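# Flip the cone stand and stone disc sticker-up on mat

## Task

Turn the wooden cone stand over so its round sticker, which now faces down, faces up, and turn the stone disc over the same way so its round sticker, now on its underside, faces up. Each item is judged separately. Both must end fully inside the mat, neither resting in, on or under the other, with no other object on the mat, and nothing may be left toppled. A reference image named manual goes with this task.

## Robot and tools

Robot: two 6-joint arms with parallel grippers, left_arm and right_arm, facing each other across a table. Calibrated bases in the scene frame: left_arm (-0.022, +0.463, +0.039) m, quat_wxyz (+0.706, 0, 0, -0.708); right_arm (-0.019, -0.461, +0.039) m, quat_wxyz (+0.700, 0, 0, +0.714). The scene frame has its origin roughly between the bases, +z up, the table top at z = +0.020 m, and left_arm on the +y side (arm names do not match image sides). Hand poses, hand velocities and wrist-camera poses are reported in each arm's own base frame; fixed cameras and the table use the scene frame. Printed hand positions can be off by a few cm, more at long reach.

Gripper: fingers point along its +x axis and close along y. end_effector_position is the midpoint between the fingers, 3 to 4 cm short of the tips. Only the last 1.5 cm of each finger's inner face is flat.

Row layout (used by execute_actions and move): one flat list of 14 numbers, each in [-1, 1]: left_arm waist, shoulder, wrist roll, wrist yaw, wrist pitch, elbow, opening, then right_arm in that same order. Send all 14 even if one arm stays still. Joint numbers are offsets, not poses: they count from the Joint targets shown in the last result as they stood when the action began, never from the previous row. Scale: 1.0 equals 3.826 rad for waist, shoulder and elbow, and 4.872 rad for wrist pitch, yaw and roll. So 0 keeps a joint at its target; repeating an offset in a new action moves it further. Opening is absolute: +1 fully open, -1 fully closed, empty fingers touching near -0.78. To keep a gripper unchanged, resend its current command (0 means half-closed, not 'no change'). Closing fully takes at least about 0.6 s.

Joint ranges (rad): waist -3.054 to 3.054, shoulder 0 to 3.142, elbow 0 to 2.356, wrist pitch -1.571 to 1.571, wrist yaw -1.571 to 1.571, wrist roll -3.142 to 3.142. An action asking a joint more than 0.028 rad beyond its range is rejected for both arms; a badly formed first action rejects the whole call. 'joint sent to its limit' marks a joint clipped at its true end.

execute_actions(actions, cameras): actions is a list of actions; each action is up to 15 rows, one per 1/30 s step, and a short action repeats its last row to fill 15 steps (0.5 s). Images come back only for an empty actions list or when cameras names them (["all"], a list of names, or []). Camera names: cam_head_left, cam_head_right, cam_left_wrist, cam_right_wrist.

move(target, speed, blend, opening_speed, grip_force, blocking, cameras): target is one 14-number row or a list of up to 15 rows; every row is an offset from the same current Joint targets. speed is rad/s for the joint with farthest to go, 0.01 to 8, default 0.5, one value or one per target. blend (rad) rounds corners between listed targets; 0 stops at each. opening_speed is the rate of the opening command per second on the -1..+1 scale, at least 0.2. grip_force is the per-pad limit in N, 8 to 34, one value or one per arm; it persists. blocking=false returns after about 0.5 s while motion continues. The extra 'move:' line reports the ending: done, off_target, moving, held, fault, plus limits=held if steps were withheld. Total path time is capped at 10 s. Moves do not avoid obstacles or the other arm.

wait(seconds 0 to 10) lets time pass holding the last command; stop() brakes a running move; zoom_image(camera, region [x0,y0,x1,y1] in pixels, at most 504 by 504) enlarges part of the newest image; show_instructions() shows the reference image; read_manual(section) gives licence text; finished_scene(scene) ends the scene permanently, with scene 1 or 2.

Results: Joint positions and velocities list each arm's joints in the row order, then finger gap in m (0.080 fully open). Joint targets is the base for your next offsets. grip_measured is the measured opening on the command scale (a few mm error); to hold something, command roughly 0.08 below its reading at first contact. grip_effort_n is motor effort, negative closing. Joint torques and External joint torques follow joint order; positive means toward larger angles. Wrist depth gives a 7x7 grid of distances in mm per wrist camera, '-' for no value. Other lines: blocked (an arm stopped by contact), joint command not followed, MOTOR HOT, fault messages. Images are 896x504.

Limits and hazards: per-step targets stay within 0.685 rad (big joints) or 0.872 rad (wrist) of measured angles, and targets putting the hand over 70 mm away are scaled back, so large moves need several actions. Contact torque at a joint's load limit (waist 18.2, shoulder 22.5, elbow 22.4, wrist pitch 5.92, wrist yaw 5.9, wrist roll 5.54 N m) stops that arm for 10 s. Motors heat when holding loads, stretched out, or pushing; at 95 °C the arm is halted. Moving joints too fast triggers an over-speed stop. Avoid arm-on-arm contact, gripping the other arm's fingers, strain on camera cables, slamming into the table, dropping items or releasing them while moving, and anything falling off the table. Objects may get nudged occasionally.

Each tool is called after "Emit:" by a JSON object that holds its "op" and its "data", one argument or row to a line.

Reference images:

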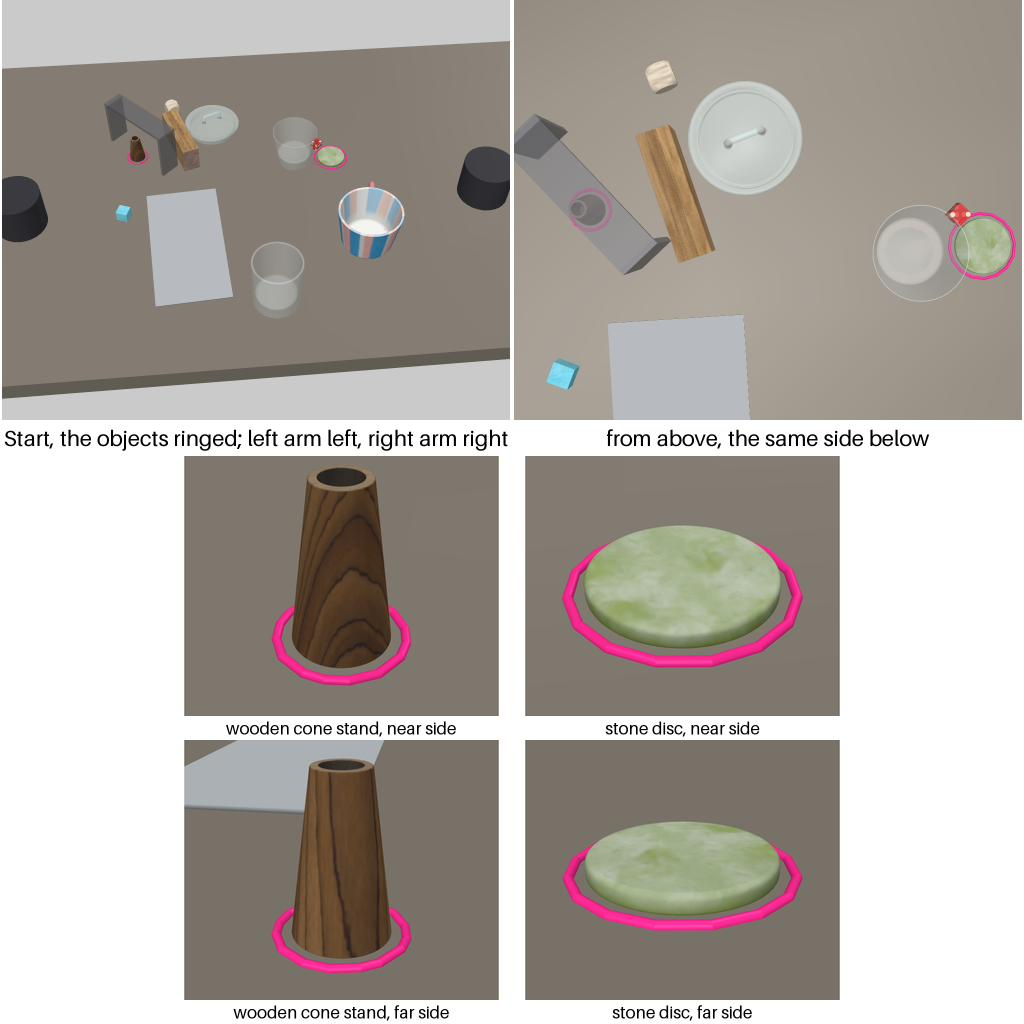

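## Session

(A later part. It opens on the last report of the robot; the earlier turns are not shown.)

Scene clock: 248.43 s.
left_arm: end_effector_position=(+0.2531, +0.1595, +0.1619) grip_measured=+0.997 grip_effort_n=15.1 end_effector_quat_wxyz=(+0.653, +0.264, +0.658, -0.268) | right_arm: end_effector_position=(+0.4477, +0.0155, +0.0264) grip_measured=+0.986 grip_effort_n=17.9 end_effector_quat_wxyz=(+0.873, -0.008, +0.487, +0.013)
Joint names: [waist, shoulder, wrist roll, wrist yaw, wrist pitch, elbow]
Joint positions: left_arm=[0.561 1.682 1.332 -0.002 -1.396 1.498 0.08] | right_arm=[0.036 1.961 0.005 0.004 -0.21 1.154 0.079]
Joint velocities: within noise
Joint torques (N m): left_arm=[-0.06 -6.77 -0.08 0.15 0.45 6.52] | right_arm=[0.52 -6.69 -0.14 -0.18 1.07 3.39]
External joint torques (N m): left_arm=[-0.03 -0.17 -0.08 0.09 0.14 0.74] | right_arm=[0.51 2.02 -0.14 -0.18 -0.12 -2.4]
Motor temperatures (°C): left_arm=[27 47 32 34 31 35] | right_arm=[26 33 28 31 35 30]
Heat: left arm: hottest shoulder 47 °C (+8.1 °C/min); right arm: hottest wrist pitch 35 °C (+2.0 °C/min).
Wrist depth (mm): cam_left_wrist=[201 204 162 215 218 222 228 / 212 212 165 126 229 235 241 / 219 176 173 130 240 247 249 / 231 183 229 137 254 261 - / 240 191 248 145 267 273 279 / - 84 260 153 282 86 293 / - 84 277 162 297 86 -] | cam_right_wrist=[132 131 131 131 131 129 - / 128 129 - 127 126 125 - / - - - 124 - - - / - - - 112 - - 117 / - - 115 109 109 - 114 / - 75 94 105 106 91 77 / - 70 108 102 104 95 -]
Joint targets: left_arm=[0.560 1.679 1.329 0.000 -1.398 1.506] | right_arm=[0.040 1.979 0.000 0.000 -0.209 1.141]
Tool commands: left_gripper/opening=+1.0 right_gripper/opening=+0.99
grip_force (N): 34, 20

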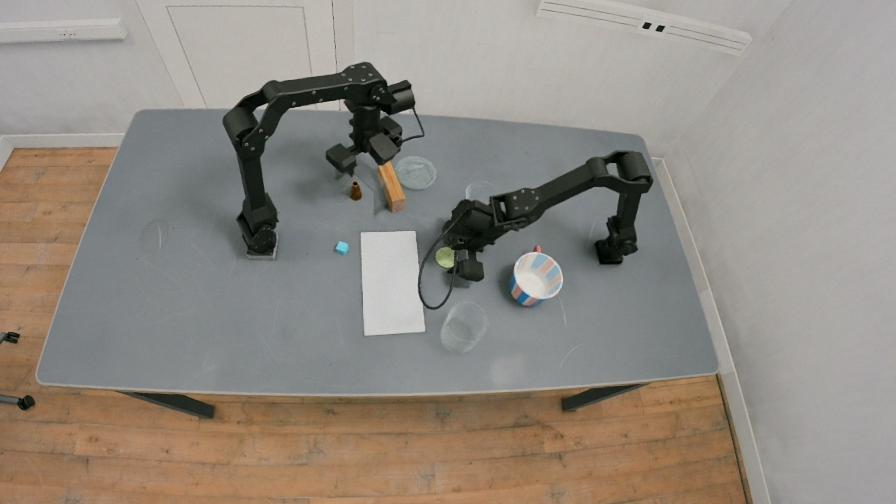

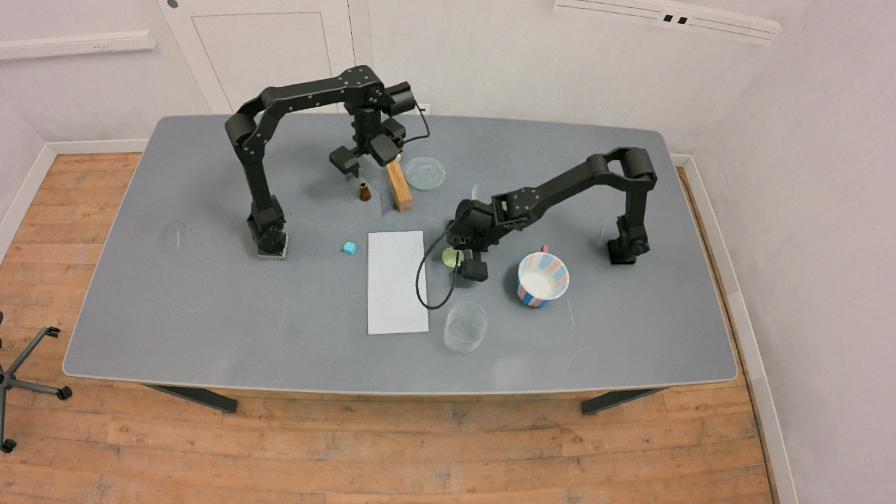

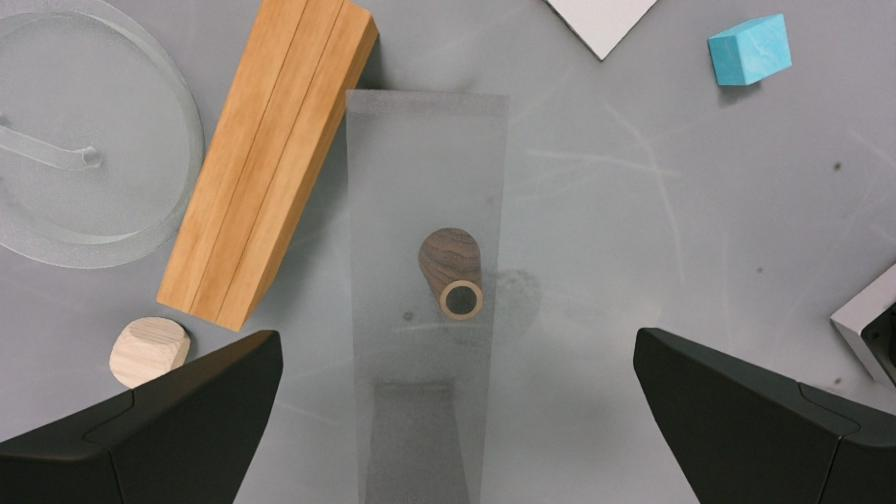

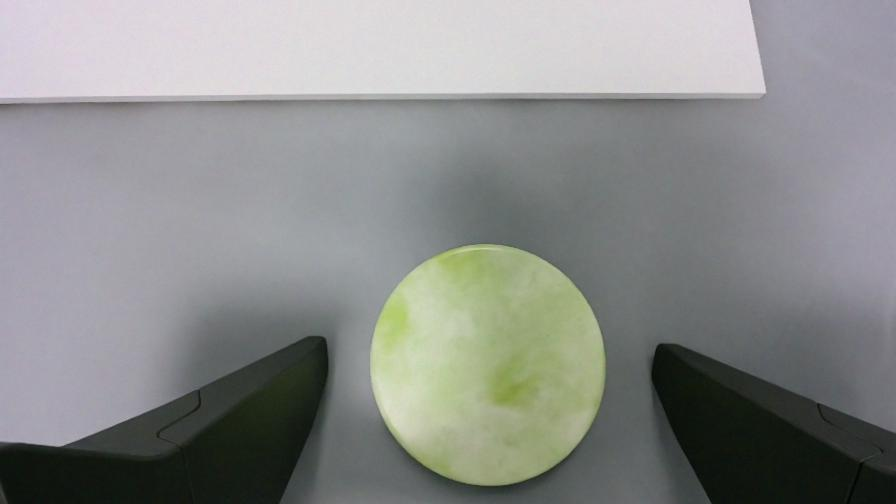

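Emit:
{"op": "move", "data": {
  "target": [
    [0.034,-0.2791,-0.2728,0,0.0747,-0.1688,1,0,-0.0397,0,0,-0.078,0.0596,0.99],
    [0.034,-0.2791,-0.2728,0,0.0747,-0.1688,1,0,0.1064,0,0,-0.2438,0.2708,0.99],
    [0.034,-0.3416,0,0,0.1747,-0.3586,1,0,0.1192,0,0,-0.2071,0.2368,0.99]
  ],
  "speed": [1.0,0.9,0.6],
  "cameras": []
}}

Scene clock: 263.50 s.
left_arm: end_effector_position=(+0.1414, +0.1164, +0.0672) grip_measured=+0.997 grip_effort_n=12.8 end_effector_quat_wxyz=(+0.794, +0.377, +0.473, +0.058) | right_arm: end_effector_position=(+0.4654, +0.0163, +0.0328) grip_measured=+0.987 grip_effort_n=17.0 end_effector_quat_wxyz=(+0.703, -0.013, +0.711, +0.010)
Joint names: [waist, shoulder, wrist roll, wrist yaw, wrist pitch, elbow]
Joint positions: left_arm=[0.688 0.403 1.181 -0.001 -0.604 0.221 0.08] | right_arm=[0.036 2.415 0.005 0.004 -1.23 2.064 0.079]
Joint torques (N m): left_arm=[0.02 0.33 -0.13 0.07 1.61 7.2] | right_arm=[0.22 -9.53 -0.15 -0.2 0.47 3.69]
External joint torques (N m): left_arm=[0.02 0.1 -0.1 0.03 0.18 0.29] | right_arm=[0.14 1.91 -0.15 -0.19 0.16 -2.01]
Motor temperatures (°C): left_arm=[27 41 32 34 32 37] | right_arm=[26 34 28 31 34 30]
Heat: left arm: hottest shoulder 41 °C (-3.0 °C/min); right arm: hottest shoulder 34 °C (+4.0 °C/min).
Wrist depth (mm): cam_left_wrist=[- 179 196 179 149 130 113 / - 197 217 178 152 124 110 / 107 266 - 172 141 124 - / - 296 222 176 147 126 114 / 118 170 208 176 150 121 109 / - 83 204 176 147 86 105 / - 84 219 175 142 86 -] | cam_right_wrist=[- 84 88 88 87 - 86 / - 92 91 91 90 - 89 / - 98 98 97 - 96 - / - 104 103 98 - - - / - - 108 102 103 107 - / - 80 93 109 108 89 110 / - 70 - 116 123 84 -]
Joint targets: left_arm=[0.688 0.403 1.177 -0.001 -0.604 0.225] | right_arm=[0.040 2.432 0.000 0.000 -1.228 2.054]
grip_force (N): 34, 20
move: held (left_arm; a check stopped the path); path passed 2 of 3 targets; limits=held; left_arm: the wrist roll is farthest, 0.148 rad from its target
joint command not followed: on one or more control steps a check withheld the commanded joint targets of the left arm, and it was not sent them on those steps.
cause: the commanded joint targets, or the way to them, would bring two parts of the arm too close to each other (the joints along the arm from the elbow to the wrist yaw lie between them).
No camera images: "cameras" was empty.

Emit:
{"op": "move", "data": {
  "target": [
    [0,0.0544,-0.2416,0,-0.0883,0.166,1,0,0,0,0,0,0,0.99],
    [0,0.1336,-0.2416,0,0.0513,0.0218,1,0,0.004,0,0,0.002,-0.012,0.99]
  ],
  "speed": 0.8,
  "cameras": ["cam_left_wrist","cam_right_wrist","cam_head_left"]
}}

Scene clock: 288.07 s.
left_arm: end_effector_position=(+0.1712, +0.1409, +0.0474) grip_measured=+0.997 grip_effort_n=12.3 end_effector_quat_wxyz=(+0.837, -0.153, +0.431, +0.300) | right_arm: end_effector_position=(+0.4630, +0.0162, +0.0272) grip_measured=+0.987 grip_effort_n=15.6 end_effector_quat_wxyz=(+0.700, -0.013, +0.714, +0.010)
Joint names: [waist, shoulder, wrist roll, wrist yaw, wrist pitch, elbow]
Joint positions: left_arm=[0.688 0.911 0.002 -0.001 -0.357 0.318 0.08] | right_arm=[0.036 2.415 0.005 0.004 -1.216 2.041 0.079]
Joint torques (N m): left_arm=[0.03 -1.13 -0.06 0.04 1.64 5.37] | right_arm=[0.31 -7.7 -0.14 -0.2 0.24 1.46]
External joint torques (N m): left_arm=[0.03 0.58 -0.06 0.04 0.35 -1.08] | right_arm=[0.32 3.59 -0.14 -0.21 -0.05 -4.14]
Motor temperatures (°C): left_arm=[27 34 32 33 33 39] | right_arm=[26 35 28 31 32 28]
Heat: left arm: hottest elbow 39 °C (+4.1 °C/min); right arm: hottest shoulder 35 °C (+3.0 °C/min).
Wrist depth (mm): cam_left_wrist=[- 158 163 164 165 154 112 / - 125 155 155 158 158 126 / 145 124 149 149 153 153 155 / 140 141 143 144 146 147 149 / 135 136 138 139 139 142 143 / - 84 132 133 135 86 135 / - 84 127 129 130 86 -] | cam_right_wrist=[- 88 88 88 84 87 86 / - 93 92 - 91 90 90 / - 98 96 - - 94 - / 104 103 - 100 98 101 - / - - 107 102 102 - - / - 75 94 108 108 89 72 / - 70 - 113 121 89 -]
Joint targets: left_arm=[0.688 0.914 0.000 -0.001 -0.354 0.309] | right_arm=[0.040 2.448 0.000 0.000 -1.218 2.008]
grip_force (N): 34, 20
move: off_target (right_arm); right_arm: the elbow is farthest, 0.033 rad from its target
Images, in order (width x height): cam_head_left 896x504, cam_left_wrist 896x504, cam_right_wrist 896x504.

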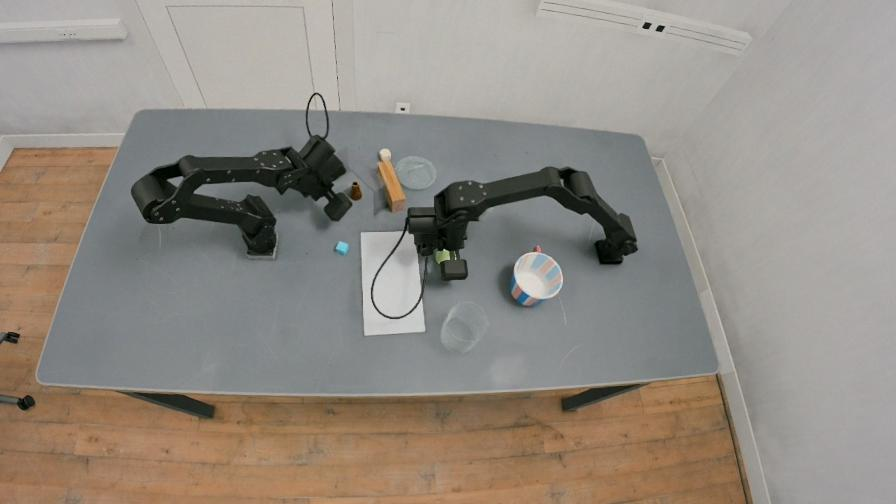

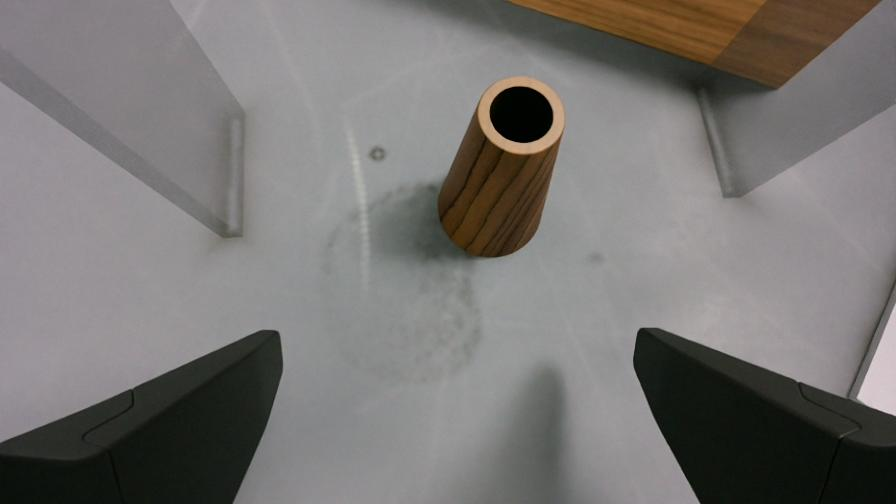

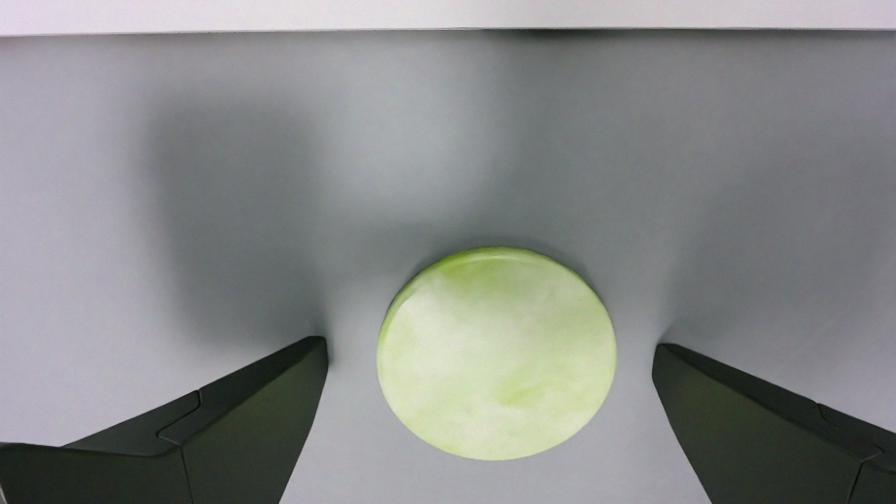

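Emit:
{"op": "move", "data": {
  "target": [
    [-0.0131,0,0,0,0,0,1,0,-0.0047,0,0,-0.003,0.0058,0.99],
    [-0.0131,0.0544,0,0,0.0786,-0.0095,1,0,-0.0047,0,0,-0.003,0.0058,0.1],
    [-0.0131,0.0544,0,0,0.0786,-0.0095,-0.8,0,-0.0162,0,0,-0.0367,0.0442,0.1]
  ],
  "speed": [0.4,0.3,0.4],
  "grip_force": [15,15],
  "cameras": ["cam_left_wrist","cam_right_wrist"]
}}

Scene clock: 308.17 s.
left_arm: end_effector_position=(+0.2111, +0.1575, +0.0409) grip_measured=-0.276 grip_effort_n=-45.8 end_effector_quat_wxyz=(+0.872, -0.123, +0.375, +0.289) | right_arm: end_effector_position=(+0.4547, +0.0163, +0.0662) grip_measured=+0.429 grip_effort_n=-44.4 end_effector_quat_wxyz=(+0.688, -0.013, +0.726, +0.010)
Joint names: [waist, shoulder, wrist roll, wrist yaw, wrist pitch, elbow]
Joint positions: left_arm=[0.64 1.118 0.002 -0.001 0.027 0.28 0.023] | right_arm=[0.037 2.4 0.005 0.004 -1.394 2.168 0.054]
Joint torques (N m): left_arm=[-0.2 -1.92 -0.05 0.04 1.71 5.03] | right_arm=[0.31 -12.77 -0.16 -0.22 0.06 5.54]
External joint torques (N m): left_arm=[-0.19 0.74 -0.05 0.04 0.25 -1.01] | right_arm=[0.15 -1.48 -0.16 -0.21 -0.19 -0.1]
Heat: left arm: hottest elbow 37 °C (+1.0 °C/min); right arm: hottest shoulder 36 °C (+3.0 °C/min).
Wrist depth (mm): cam_left_wrist=[- - - - - - - / - - - - - - - / - - - - - 134 93 / - 140 143 146 146 136 98 / 106 132 135 - 136 137 138 / 104 126 78 116 73 131 133 / - - - 121 - - -] | cam_right_wrist=[- 116 113 - 113 - - / - - - - - 117 119 / - - - - - - 127 / - - 140 98 98 - - / - - 144 102 102 - 147 / - - 81 109 107 - - / - - 69 - - 87 -]
Joint targets: left_arm=[0.638 1.122 0.000 -0.001 0.029 0.272] | right_arm=[0.040 2.386 0.000 0.000 -1.397 2.178]
grip_force (N): 15, 15
move: done
Images, in order (width x height): cam_left_wrist 896x504, cam_right_wrist 896x504.

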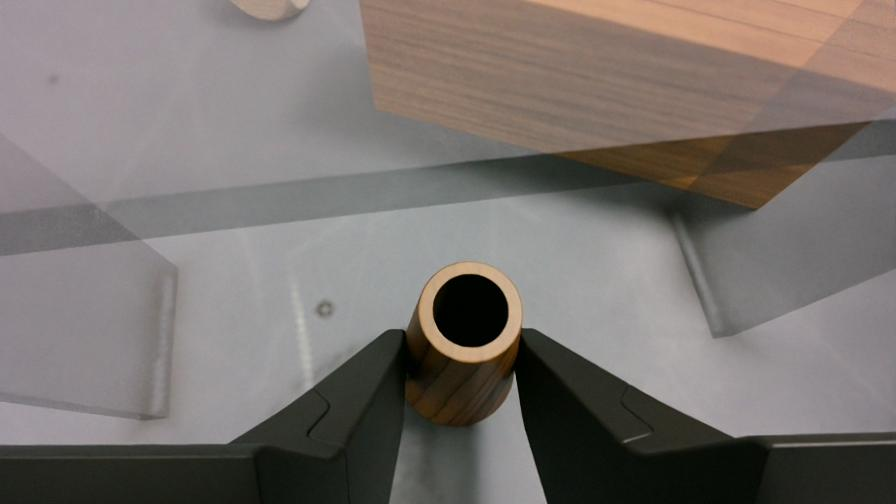

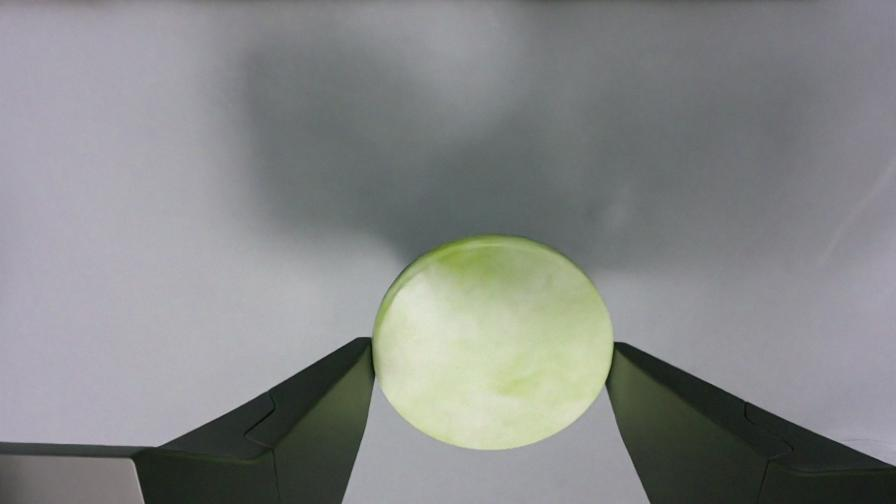

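Emit:
{"op": "move", "data": {
  "target": [
    [0,-0.0436,0,0,-0.0817,0.024,-0.8,0.0105,0,0,0,0,0,0.1],
    [0,-0.1336,0,0,-0.2182,0.1537,-0.8,0.0105,-0.0789,0,0,0.413,-0.2538,0.1]
  ],
  "speed": [0.2,0.8],
  "cameras": ["all"]
}}

Scene clock: 319.40 s.
left_arm: end_effector_position=(+0.1451, +0.1082, +0.2152) grip_measured=-0.276 grip_effort_n=-45.8 end_effector_quat_wxyz=(+0.875, -0.121, +0.369, +0.290) | right_arm: end_effector_position=(+0.5632, +0.0429, +0.1192) grip_measured=+0.429 grip_effort_n=-44.4 end_effector_quat_wxyz=(+0.990, -0.003, +0.138, +0.036)
Joint names: [waist, shoulder, wrist roll, wrist yaw, wrist pitch, elbow]
Joint positions: left_arm=[0.64 0.615 0.002 -0.001 -1.033 0.851 0.023] | right_arm=[0.077 2.102 0.005 0.004 0.611 1.214 0.054]
Joint torques (N m): left_arm=[-0.18 -0.28 -0.05 0.04 1.56 7.25] | right_arm=[0.29 -12.14 -0.15 -0.21 1.82 4.18]
External joint torques (N m): left_arm=[-0.19 -0.32 -0.05 0.04 0.12 0.98] | right_arm=[0.37 -2.2 -0.16 -0.22 0.1 -1.86]
Heat: left arm: hottest elbow 37 °C (+0.0 °C/min); right arm: hottest shoulder 38 °C (+5.1 °C/min).
Wrist depth (mm): cam_left_wrist=[853 402 416 427 424 - 444 / - 378 386 380 388 402 247 / 344 354 233 240 311 366 246 / 327 334 226 230 337 342 344 / 305 309 312 - 320 321 321 / 291 294 72 102 73 300 300 / - - - 278 - - -] | cam_right_wrist=[- - - 1805 327 1979 1487 / - - - - 366 - - / 1040 - - - 402 434 - / - 328 346 98 97 348 - / - - 106 102 101 - - / - 229 81 109 107 - - / - - 75 189 189 87 -]
Joint targets: left_arm=[0.638 0.611 0.000 -0.001 -1.034 0.860] | right_arm=[0.080 2.084 0.000 0.000 0.616 1.207]
grip_force (N): 15, 15
move: done

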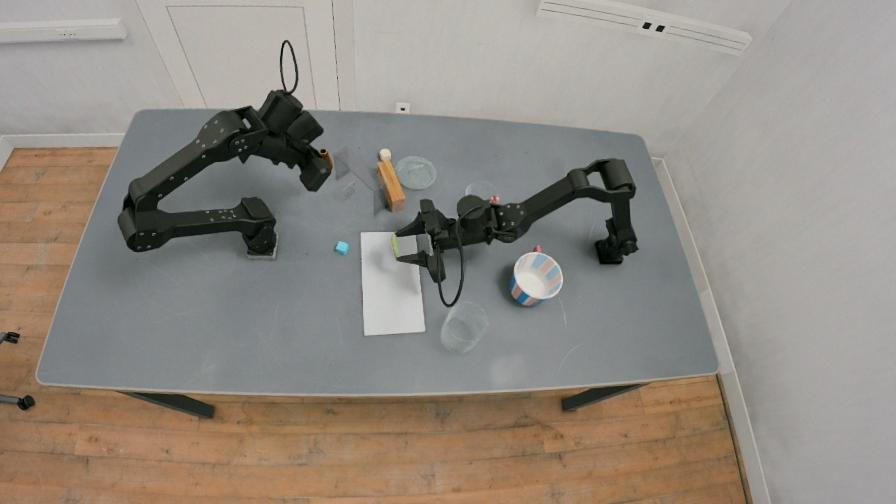

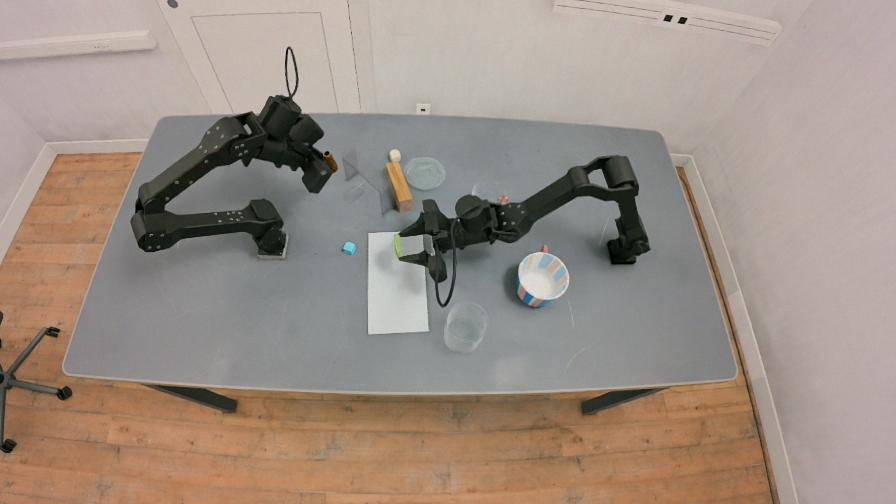

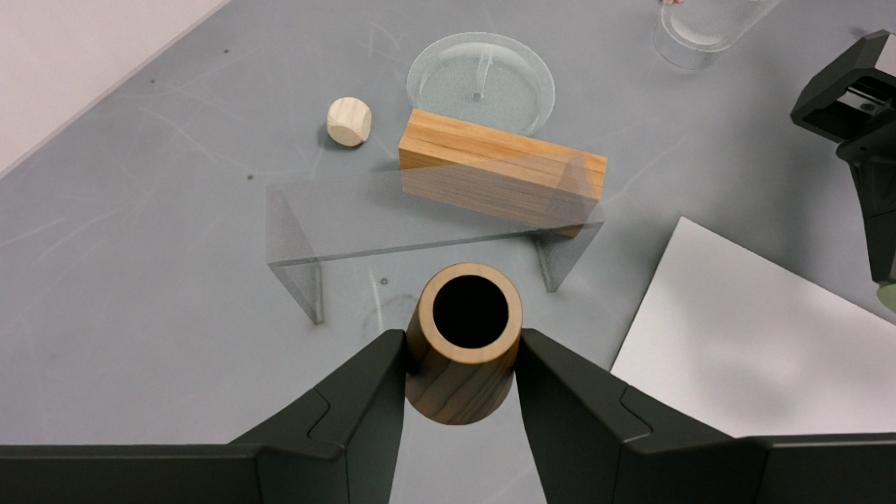

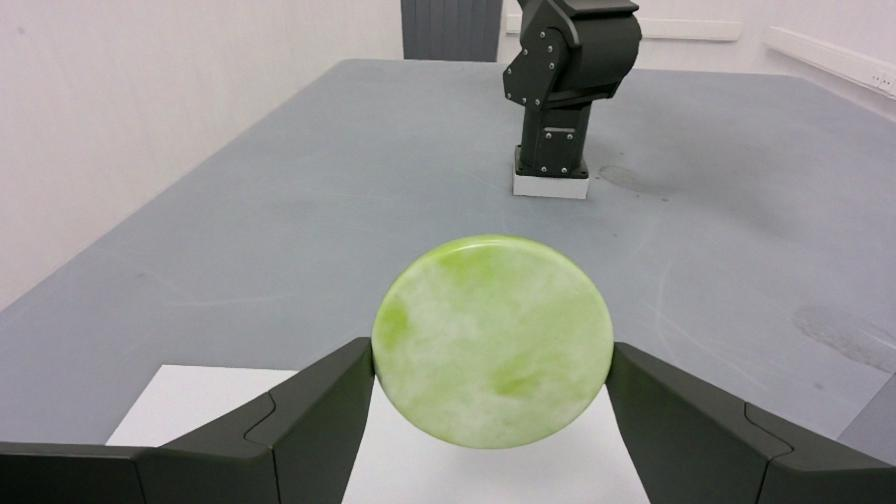

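Emit:
{"op": "move", "data": {
  "target": [
    [0,0,0,0,0,0,-0.8,0,0.103,0,0,0.0532,0.058,0.1],
    [0,0,0,0,0,0,-0.8,0,0.1095,0,0,0.0575,0.0588,0.1],
    [0,0,0,0,0,0,-0.8,0,0.1035,0,0,0.0632,0.0455,0.1]
  ],
  "speed": [0.4,0.1,0.1],
  "grip_force": [15,10],
  "cameras": ["cam_right_wrist","cam_left_wrist"]
}}

Scene clock: 344.77 s.
left_arm: end_effector_position=(+0.1451, +0.1082, +0.2152) grip_measured=-0.276 grip_effort_n=-45.8 end_effector_quat_wxyz=(+0.875, -0.121, +0.369, +0.290) | right_arm: end_effector_position=(+0.6083, +0.0464, +0.0364) grip_measured=+0.429 grip_effort_n=-34.2 end_effector_quat_wxyz=(+0.996, -0.001, +0.086, +0.036)
Joint names: [waist, shoulder, wrist roll, wrist yaw, wrist pitch, elbow]
Joint positions: left_arm=[0.64 0.615 0.002 -0.001 -1.033 0.851 0.023] | right_arm=[0.077 2.487 0.005 0.004 0.923 1.393 0.054]
Joint torques (N m): left_arm=[-0.18 -0.27 -0.05 0.04 1.55 7.27] | right_arm=[0.23 -11.99 -0.14 -0.19 1.54 3.13]
External joint torques (N m): left_arm=[-0.2 -0.27 -0.06 0.04 0.08 0.91] | right_arm=[0.22 -0.5 -0.14 -0.19 -0.21 -2.25]
Motor temperatures (°C): left_arm=[27 30 32 33 34 36] | right_arm=[26 40 28 30 33 29]
Heat: left arm: hottest elbow 36 °C (-3.0 °C/min); right arm: hottest shoulder 40 °C (+5.0 °C/min).
Wrist depth (mm): cam_left_wrist=[- 411 412 - - 430 438 / - - 383 317 - 404 - / 349 354 237 240 249 369 362 / 328 336 227 230 338 331 273 / 307 311 - - 309 314 313 / 282 298 72 - 73 299 288 / - - - 277 - - -] | cam_right_wrist=[1067 - 1845 1805 302 2098 - / 1180 - 501 - 325 678 1356 / - - - - - - - / 220 - - 98 173 - - / 150 150 146 102 102 149 - / 128 134 81 109 108 132 132 / - - 75 110 111 87 -]
Joint targets: left_arm=[0.638 0.611 0.000 -0.001 -1.034 0.860] | right_arm=[0.080 2.480 0.000 0.000 0.924 1.381]
grip_force (N): 15, 10
move: done
Images, in order (width x height): cam_left_wrist 896x504, cam_right_wrist 896x504.

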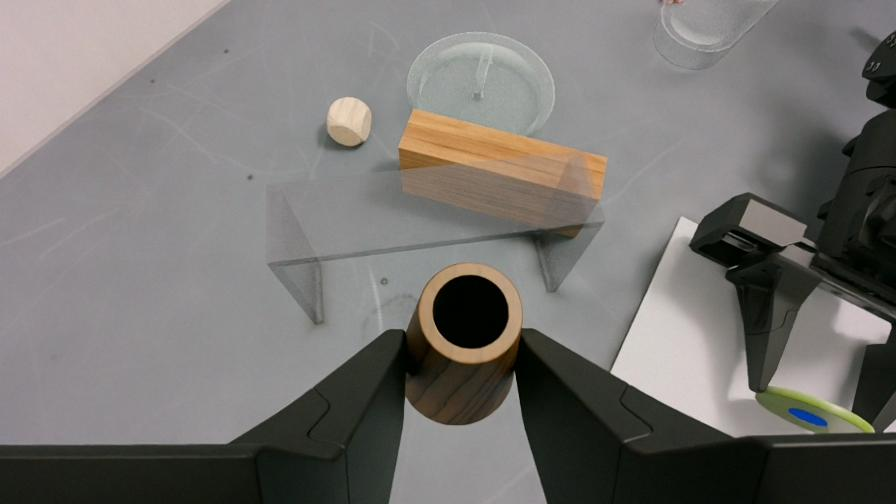

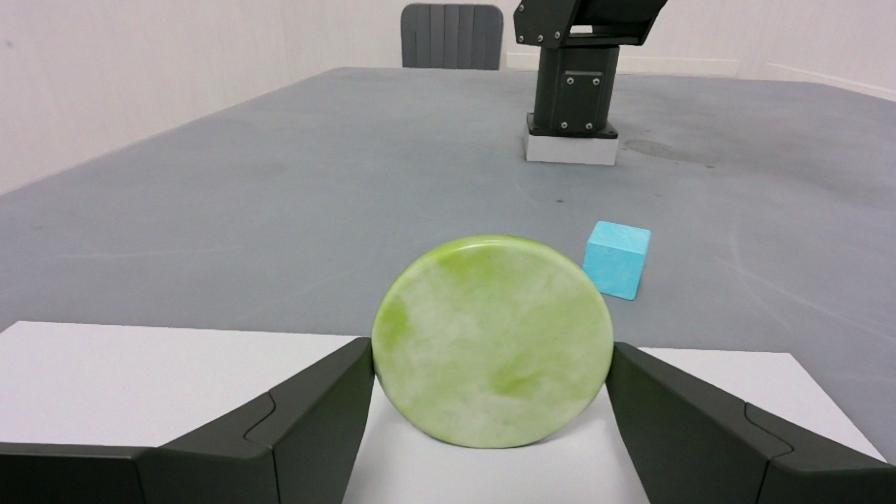

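Emit:
{"op": "move", "data": {
  "target": [
    [0,0,0,0,0,0,-0.8,0,0.0071,0,0,-0.0072,0.0118,0.1],
    [0,0,0,0,0,0,-0.8,0,0.0008,0,0,-0.0006,-0.0029,0.1],
    [0,0,0,0,0,0,-0.8,0,-0.012,0,0,-0.0197,-0.0097,0.1]
  ],
  "speed": 0.1,
  "cameras": ["cam_right_wrist","cam_left_wrist"]
}}

Scene clock: 356.60 s.
left_arm: end_effector_position=(+0.1451, +0.1082, +0.2152) grip_measured=-0.276 grip_effort_n=-45.8 end_effector_quat_wxyz=(+0.875, -0.121, +0.369, +0.290) | right_arm: end_effector_position=(+0.6006, +0.0458, +0.0356) grip_measured=+0.429 grip_effort_n=-34.2 end_effector_quat_wxyz=(+0.992, -0.003, +0.119, +0.036)
Joint names: [waist, shoulder, wrist roll, wrist yaw, wrist pitch, elbow]
Joint positions: left_arm=[0.64 0.615 0.002 -0.001 -1.033 0.851 0.023] | right_arm=[0.077 2.438 0.005 0.004 0.837 1.361 0.054]
Joint torques (N m): left_arm=[-0.18 -0.3 -0.05 0.05 1.55 7.25] | right_arm=[0.24 -11.58 -0.12 -0.21 0.88 2.55]
External joint torques (N m): left_arm=[-0.18 -0.34 -0.06 0.04 0.1 0.96] | right_arm=[0.26 -0.27 -0.13 -0.21 -0.87 -2.9]
Heat: left arm: hottest elbow 37 °C (-1.0 °C/min); right arm: hottest shoulder 43 °C (+8.1 °C/min).
Wrist depth (mm): cam_left_wrist=[- 420 418 424 429 - 462 / - 377 368 384 392 396 - / 355 359 238 240 241 372 301 / 331 332 226 229 332 329 278 / 309 310 308 - 312 315 317 / - 297 72 102 73 299 291 / - - - 277 - - -] | cam_right_wrist=[- - - 1681 304 718 - / - 390 - - 325 - - / - - 248 - - - - / - 194 - 97 178 - - / 152 153 148 102 102 151 160 / 127 132 81 109 108 134 130 / - - 75 110 111 87 -]
Joint targets: left_arm=[0.638 0.611 0.000 -0.001 -1.034 0.860] | right_arm=[0.080 2.434 0.000 0.000 0.827 1.343]
grip_force (N): 15, 10
move: done
Images, in order (width x height): cam_left_wrist 896x504, cam_right_wrist 896x504.

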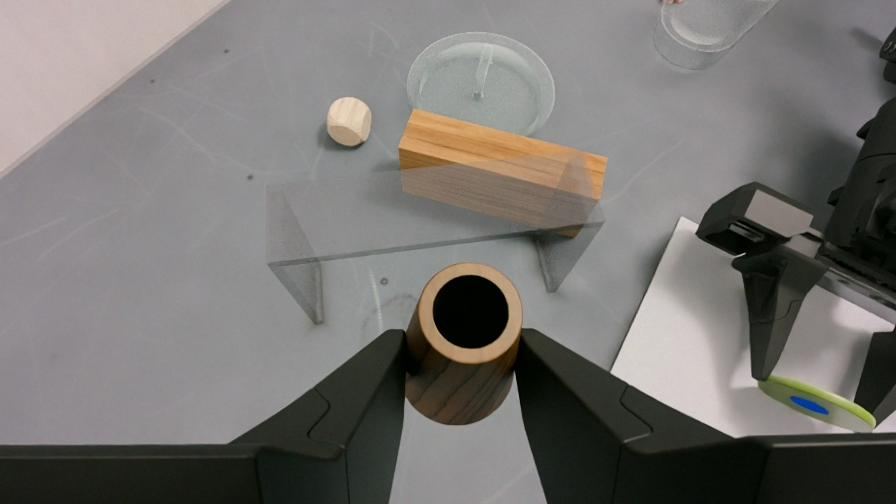

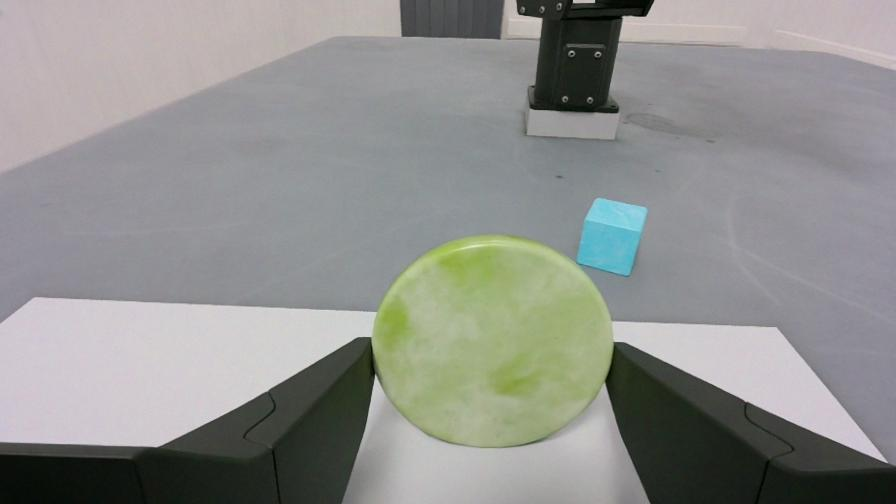

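Emit:
{"op": "move", "data": {
  "target": [
    [0,0,0,0,0,0,-0.8,0,0.0084,0,0,-0.006,0.0212,0.395],
    [0,0,0,0,0,0,-0.8,0,0.017,0,0,0.0021,0.0196,0.395],
    [0,0,0,0,0,0,-0.8,0,0.0021,0,0,-0.0004,-0.0013,0.395]
  ],
  "speed": 0.1,
  "grip_force": [15,8],
  "cameras": ["cam_right_wrist","cam_left_wrist"]
}}

Scene clock: 367.43 s.
left_arm: end_effector_position=(+0.1451, +0.1082, +0.2152) grip_measured=-0.276 grip_effort_n=-45.8 end_effector_quat_wxyz=(+0.875, -0.121, +0.369, +0.290) | right_arm: end_effector_position=(+0.6002, +0.0458, +0.0341) grip_measured=+0.429 grip_effort_n=-30.5 end_effector_quat_wxyz=(+0.992, -0.003, +0.120, +0.036)
Joint names: [waist, shoulder, wrist roll, wrist yaw, wrist pitch, elbow]
Joint positions: left_arm=[0.64 0.615 0.002 -0.001 -1.033 0.851 0.023] | right_arm=[0.077 2.44 0.005 0.004 0.839 1.36 0.054]
Joint torques (N m): left_arm=[-0.18 -0.27 -0.06 0.05 1.55 7.26] | right_arm=[0.3 -10.83 -0.12 -0.18 0.69 2.23]
External joint torques (N m): left_arm=[-0.19 -0.3 -0.06 0.04 0.09 0.94] | right_arm=[0.32 0.52 -0.13 -0.17 -1.07 -3.23]
Heat: left arm: hottest elbow 37 °C (+0.0 °C/min); right arm: hottest shoulder 43 °C (+7.1 °C/min).
Wrist depth (mm): cam_left_wrist=[- - 424 418 425 426 - / - 376 368 392 400 388 395 / 339 355 362 239 242 372 294 / 328 331 262 229 - 331 274 / 311 310 313 - - 317 317 / 288 294 72 - 73 298 291 / - - - 277 - - -] | cam_right_wrist=[- - - 1831 306 1831 - / - - - - 324 - 375 / 244 - - - 250 266 - / - - 196 97 177 - 200 / 152 152 153 102 102 149 - / 127 131 81 109 108 134 129 / - - 75 110 110 87 -]
Joint targets: left_arm=[0.638 0.611 0.000 -0.001 -1.034 0.860] | right_arm=[0.080 2.442 0.000 0.000 0.826 1.338]
grip_force (N): 15, 8
move: done
Images, in order (width x height): cam_left_wrist 896x504, cam_right_wrist 896x504.

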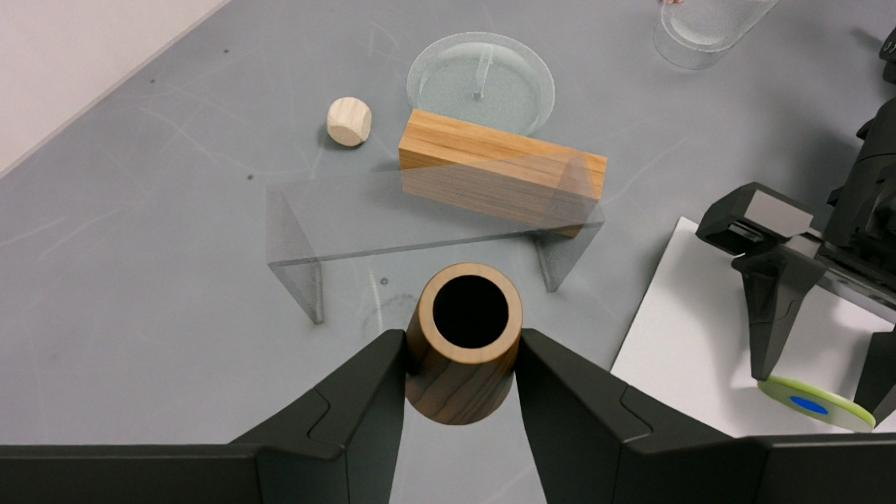

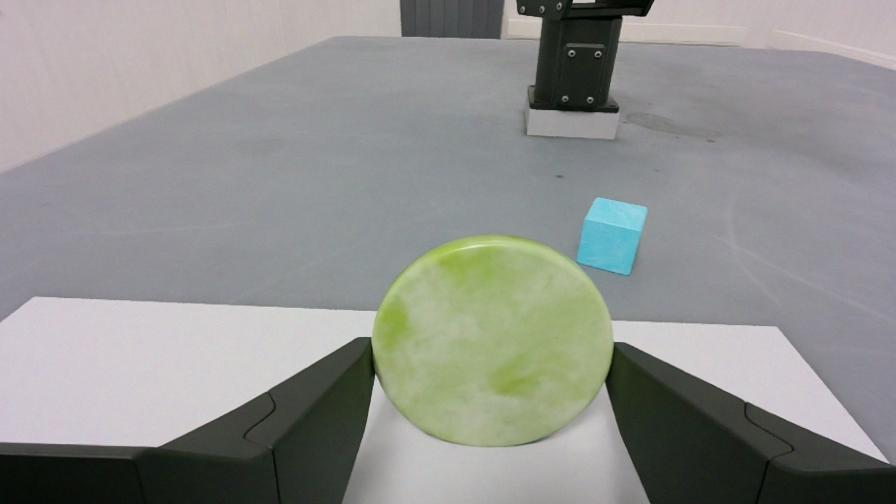

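Emit:
{"op": "move", "data": {
  "target": [
    [0,0,0,0,0,0,-0.8,0,-0.0936,0,0,-0.0431,-0.0342,0.3],
    [0,0,0,0,0,0,-0.8,0.0052,-0.1255,0,0,-0.414,0.0546,0.3],
    [0,0,0,0,0,0,-0.8,0.0052,-0.1087,0,0,-0.369,0.0141,0.95],
    [0,0,0,0,0,0,-0.8,0.0052,-0.1255,0,0,-0.414,0.0546,0.95]
  ],
  "speed": [0.8,1.4,0.4,0.6],
  "blend": [0.1,0,0,0],
  "cameras": ["cam_head_left","cam_right_wrist"]
}}

Scene clock: 390.63 s.
left_arm: end_effector_position=(+0.1451, +0.1082, +0.2152) grip_measured=-0.276 grip_effort_n=-45.8 end_effector_quat_wxyz=(+0.875, -0.121, +0.369, +0.290) | right_arm: end_effector_position=(+0.3581, +0.0344, +0.0812) grip_measured=+0.947 grip_effort_n=17.0 end_effector_quat_wxyz=(+0.689, -0.035, +0.723, +0.031)
Joint names: [waist, shoulder, wrist roll, wrist yaw, wrist pitch, elbow]
Joint positions: left_arm=[0.64 0.615 0.002 -0.001 -1.033 0.851 0.023] | right_arm=[0.097 1.97 0.005 0.003 -1.189 1.54 0.078]
Joint torques (N m): left_arm=[-0.21 -0.26 -0.05 0.04 1.56 7.28] | right_arm=[0.26 -9.66 -0.14 -0.2 0.09 5.36]
External joint torques (N m): left_arm=[-0.2 -0.27 -0.05 0.03 0.1 0.95] | right_arm=[0.31 -0.97 -0.14 -0.21 -0.17 -0.28]
Heat: left arm: hottest elbow 37 °C (+0.0 °C/min); right arm: hottest shoulder 43 °C (+5.0 °C/min).
Wrist depth (mm): cam_left_wrist=[- 417 414 445 434 431 - / 392 378 384 317 396 - 400 / 351 356 237 239 249 370 372 / 329 333 225 231 335 338 350 / 309 310 307 - 315 318 322 / 290 297 72 109 73 299 302 / - - - 277 - - -] | cam_right_wrist=[- - 135 134 - - 129 / - - - - - - - / - - - 144 148 151 - / - - 162 153 151 - - / - - - 160 - - 169 / - 74 102 - - 91 72 / - 69 126 191 199 83 -]
Joint targets: left_arm=[0.638 0.611 0.000 -0.001 -1.034 0.860] | right_arm=[0.100 1.962 0.000 0.000 -1.192 1.547]
grip_force (N): 15, 8
move: done; blend cut to 0 rad at target 1
Images, in order (width x height): cam_head_left 896x504, cam_right_wrist 896x504.

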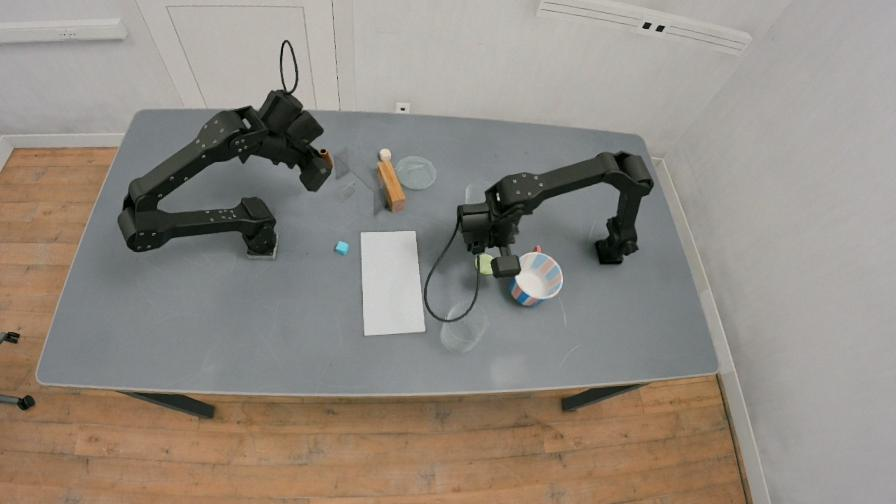

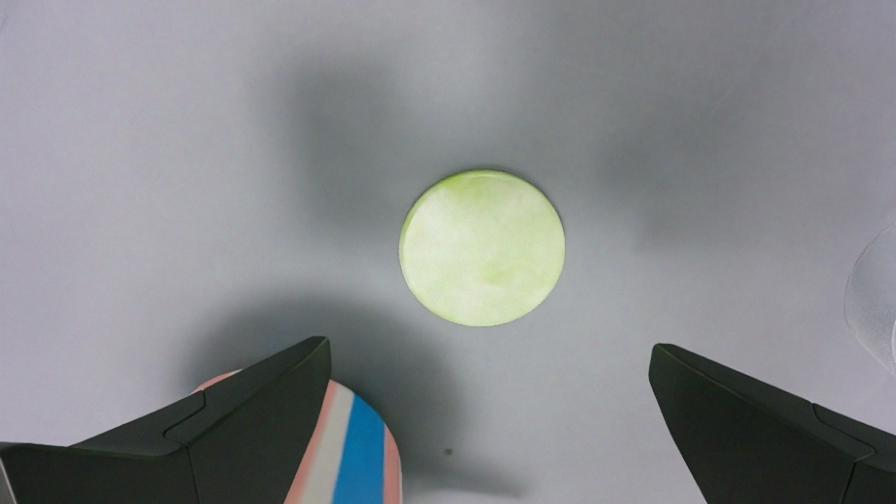

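Emit:
{"op": "move", "data": {
  "target": [
    [0,0,0,0,0,0,-0.8,0,0.1166,0,0,-0.0632,0.116,0.95],
    [0,0,0,0,0,0,-0.8,0,0.1218,0,0,-0.0679,0.1038,0.3]
  ],
  "speed": [0.5,0.2],
  "cameras": ["cam_right_wrist"]
}}

Scene clock: 399.17 s.
left_arm: end_effector_position=(+0.1451, +0.1082, +0.2152) grip_measured=-0.276 grip_effort_n=-45.8 end_effector_quat_wxyz=(+0.875, -0.121, +0.369, +0.290) | right_arm: end_effector_position=(+0.3755, +0.0360, +0.0266) grip_measured=+0.420 grip_effort_n=-30.5 end_effector_quat_wxyz=(+0.551, -0.041, +0.833, +0.024)
Joint names: [waist, shoulder, wrist roll, wrist yaw, wrist pitch, elbow]
Joint positions: left_arm=[0.64 0.615 0.002 -0.001 -1.033 0.851 0.023] | right_arm=[0.097 2.408 0.004 0.003 -1.521 1.956 0.054]
Joint torques (N m): left_arm=[-0.18 -0.27 -0.06 0.04 1.56 7.27] | right_arm=[0.34 -8.28 -0.15 -0.13 -0.31 2.85]
External joint torques (N m): left_arm=[-0.19 -0.31 -0.06 0.03 0.11 0.98] | right_arm=[0.34 2.25 -0.15 -0.13 0.05 -2.03]
Heat: left arm: hottest elbow 37 °C (+1.0 °C/min); right arm: hottest shoulder 44 °C (+5.1 °C/min).
Wrist depth (mm): cam_left_wrist=[- 418 422 424 426 438 315 / 364 389 382 383 395 396 392 / 355 340 235 243 243 375 367 / 329 321 227 230 333 339 351 / 305 312 307 - 317 320 321 / 289 295 72 110 73 301 302 / - - - 281 - - -] | cam_right_wrist=[- 64 - - 64 63 63 / - 70 - - 70 69 70 / - - - 79 - 80 77 / - - 94 88 91 86 88 / - - 102 97 98 103 99 / - - 81 116 110 90 - / - - 69 - 158 87 -]
Joint targets: left_arm=[0.638 0.611 0.000 -0.001 -1.034 0.860] | right_arm=[0.100 2.428 0.000 0.000 -1.522 1.945]
grip_force (N): 15, 8
move: done
Images, in order (width x height): cam_right_wrist 896x504.

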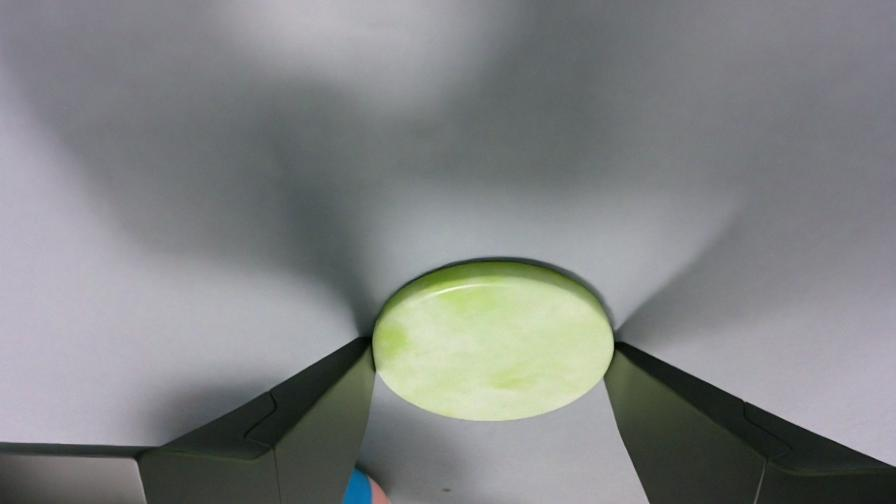

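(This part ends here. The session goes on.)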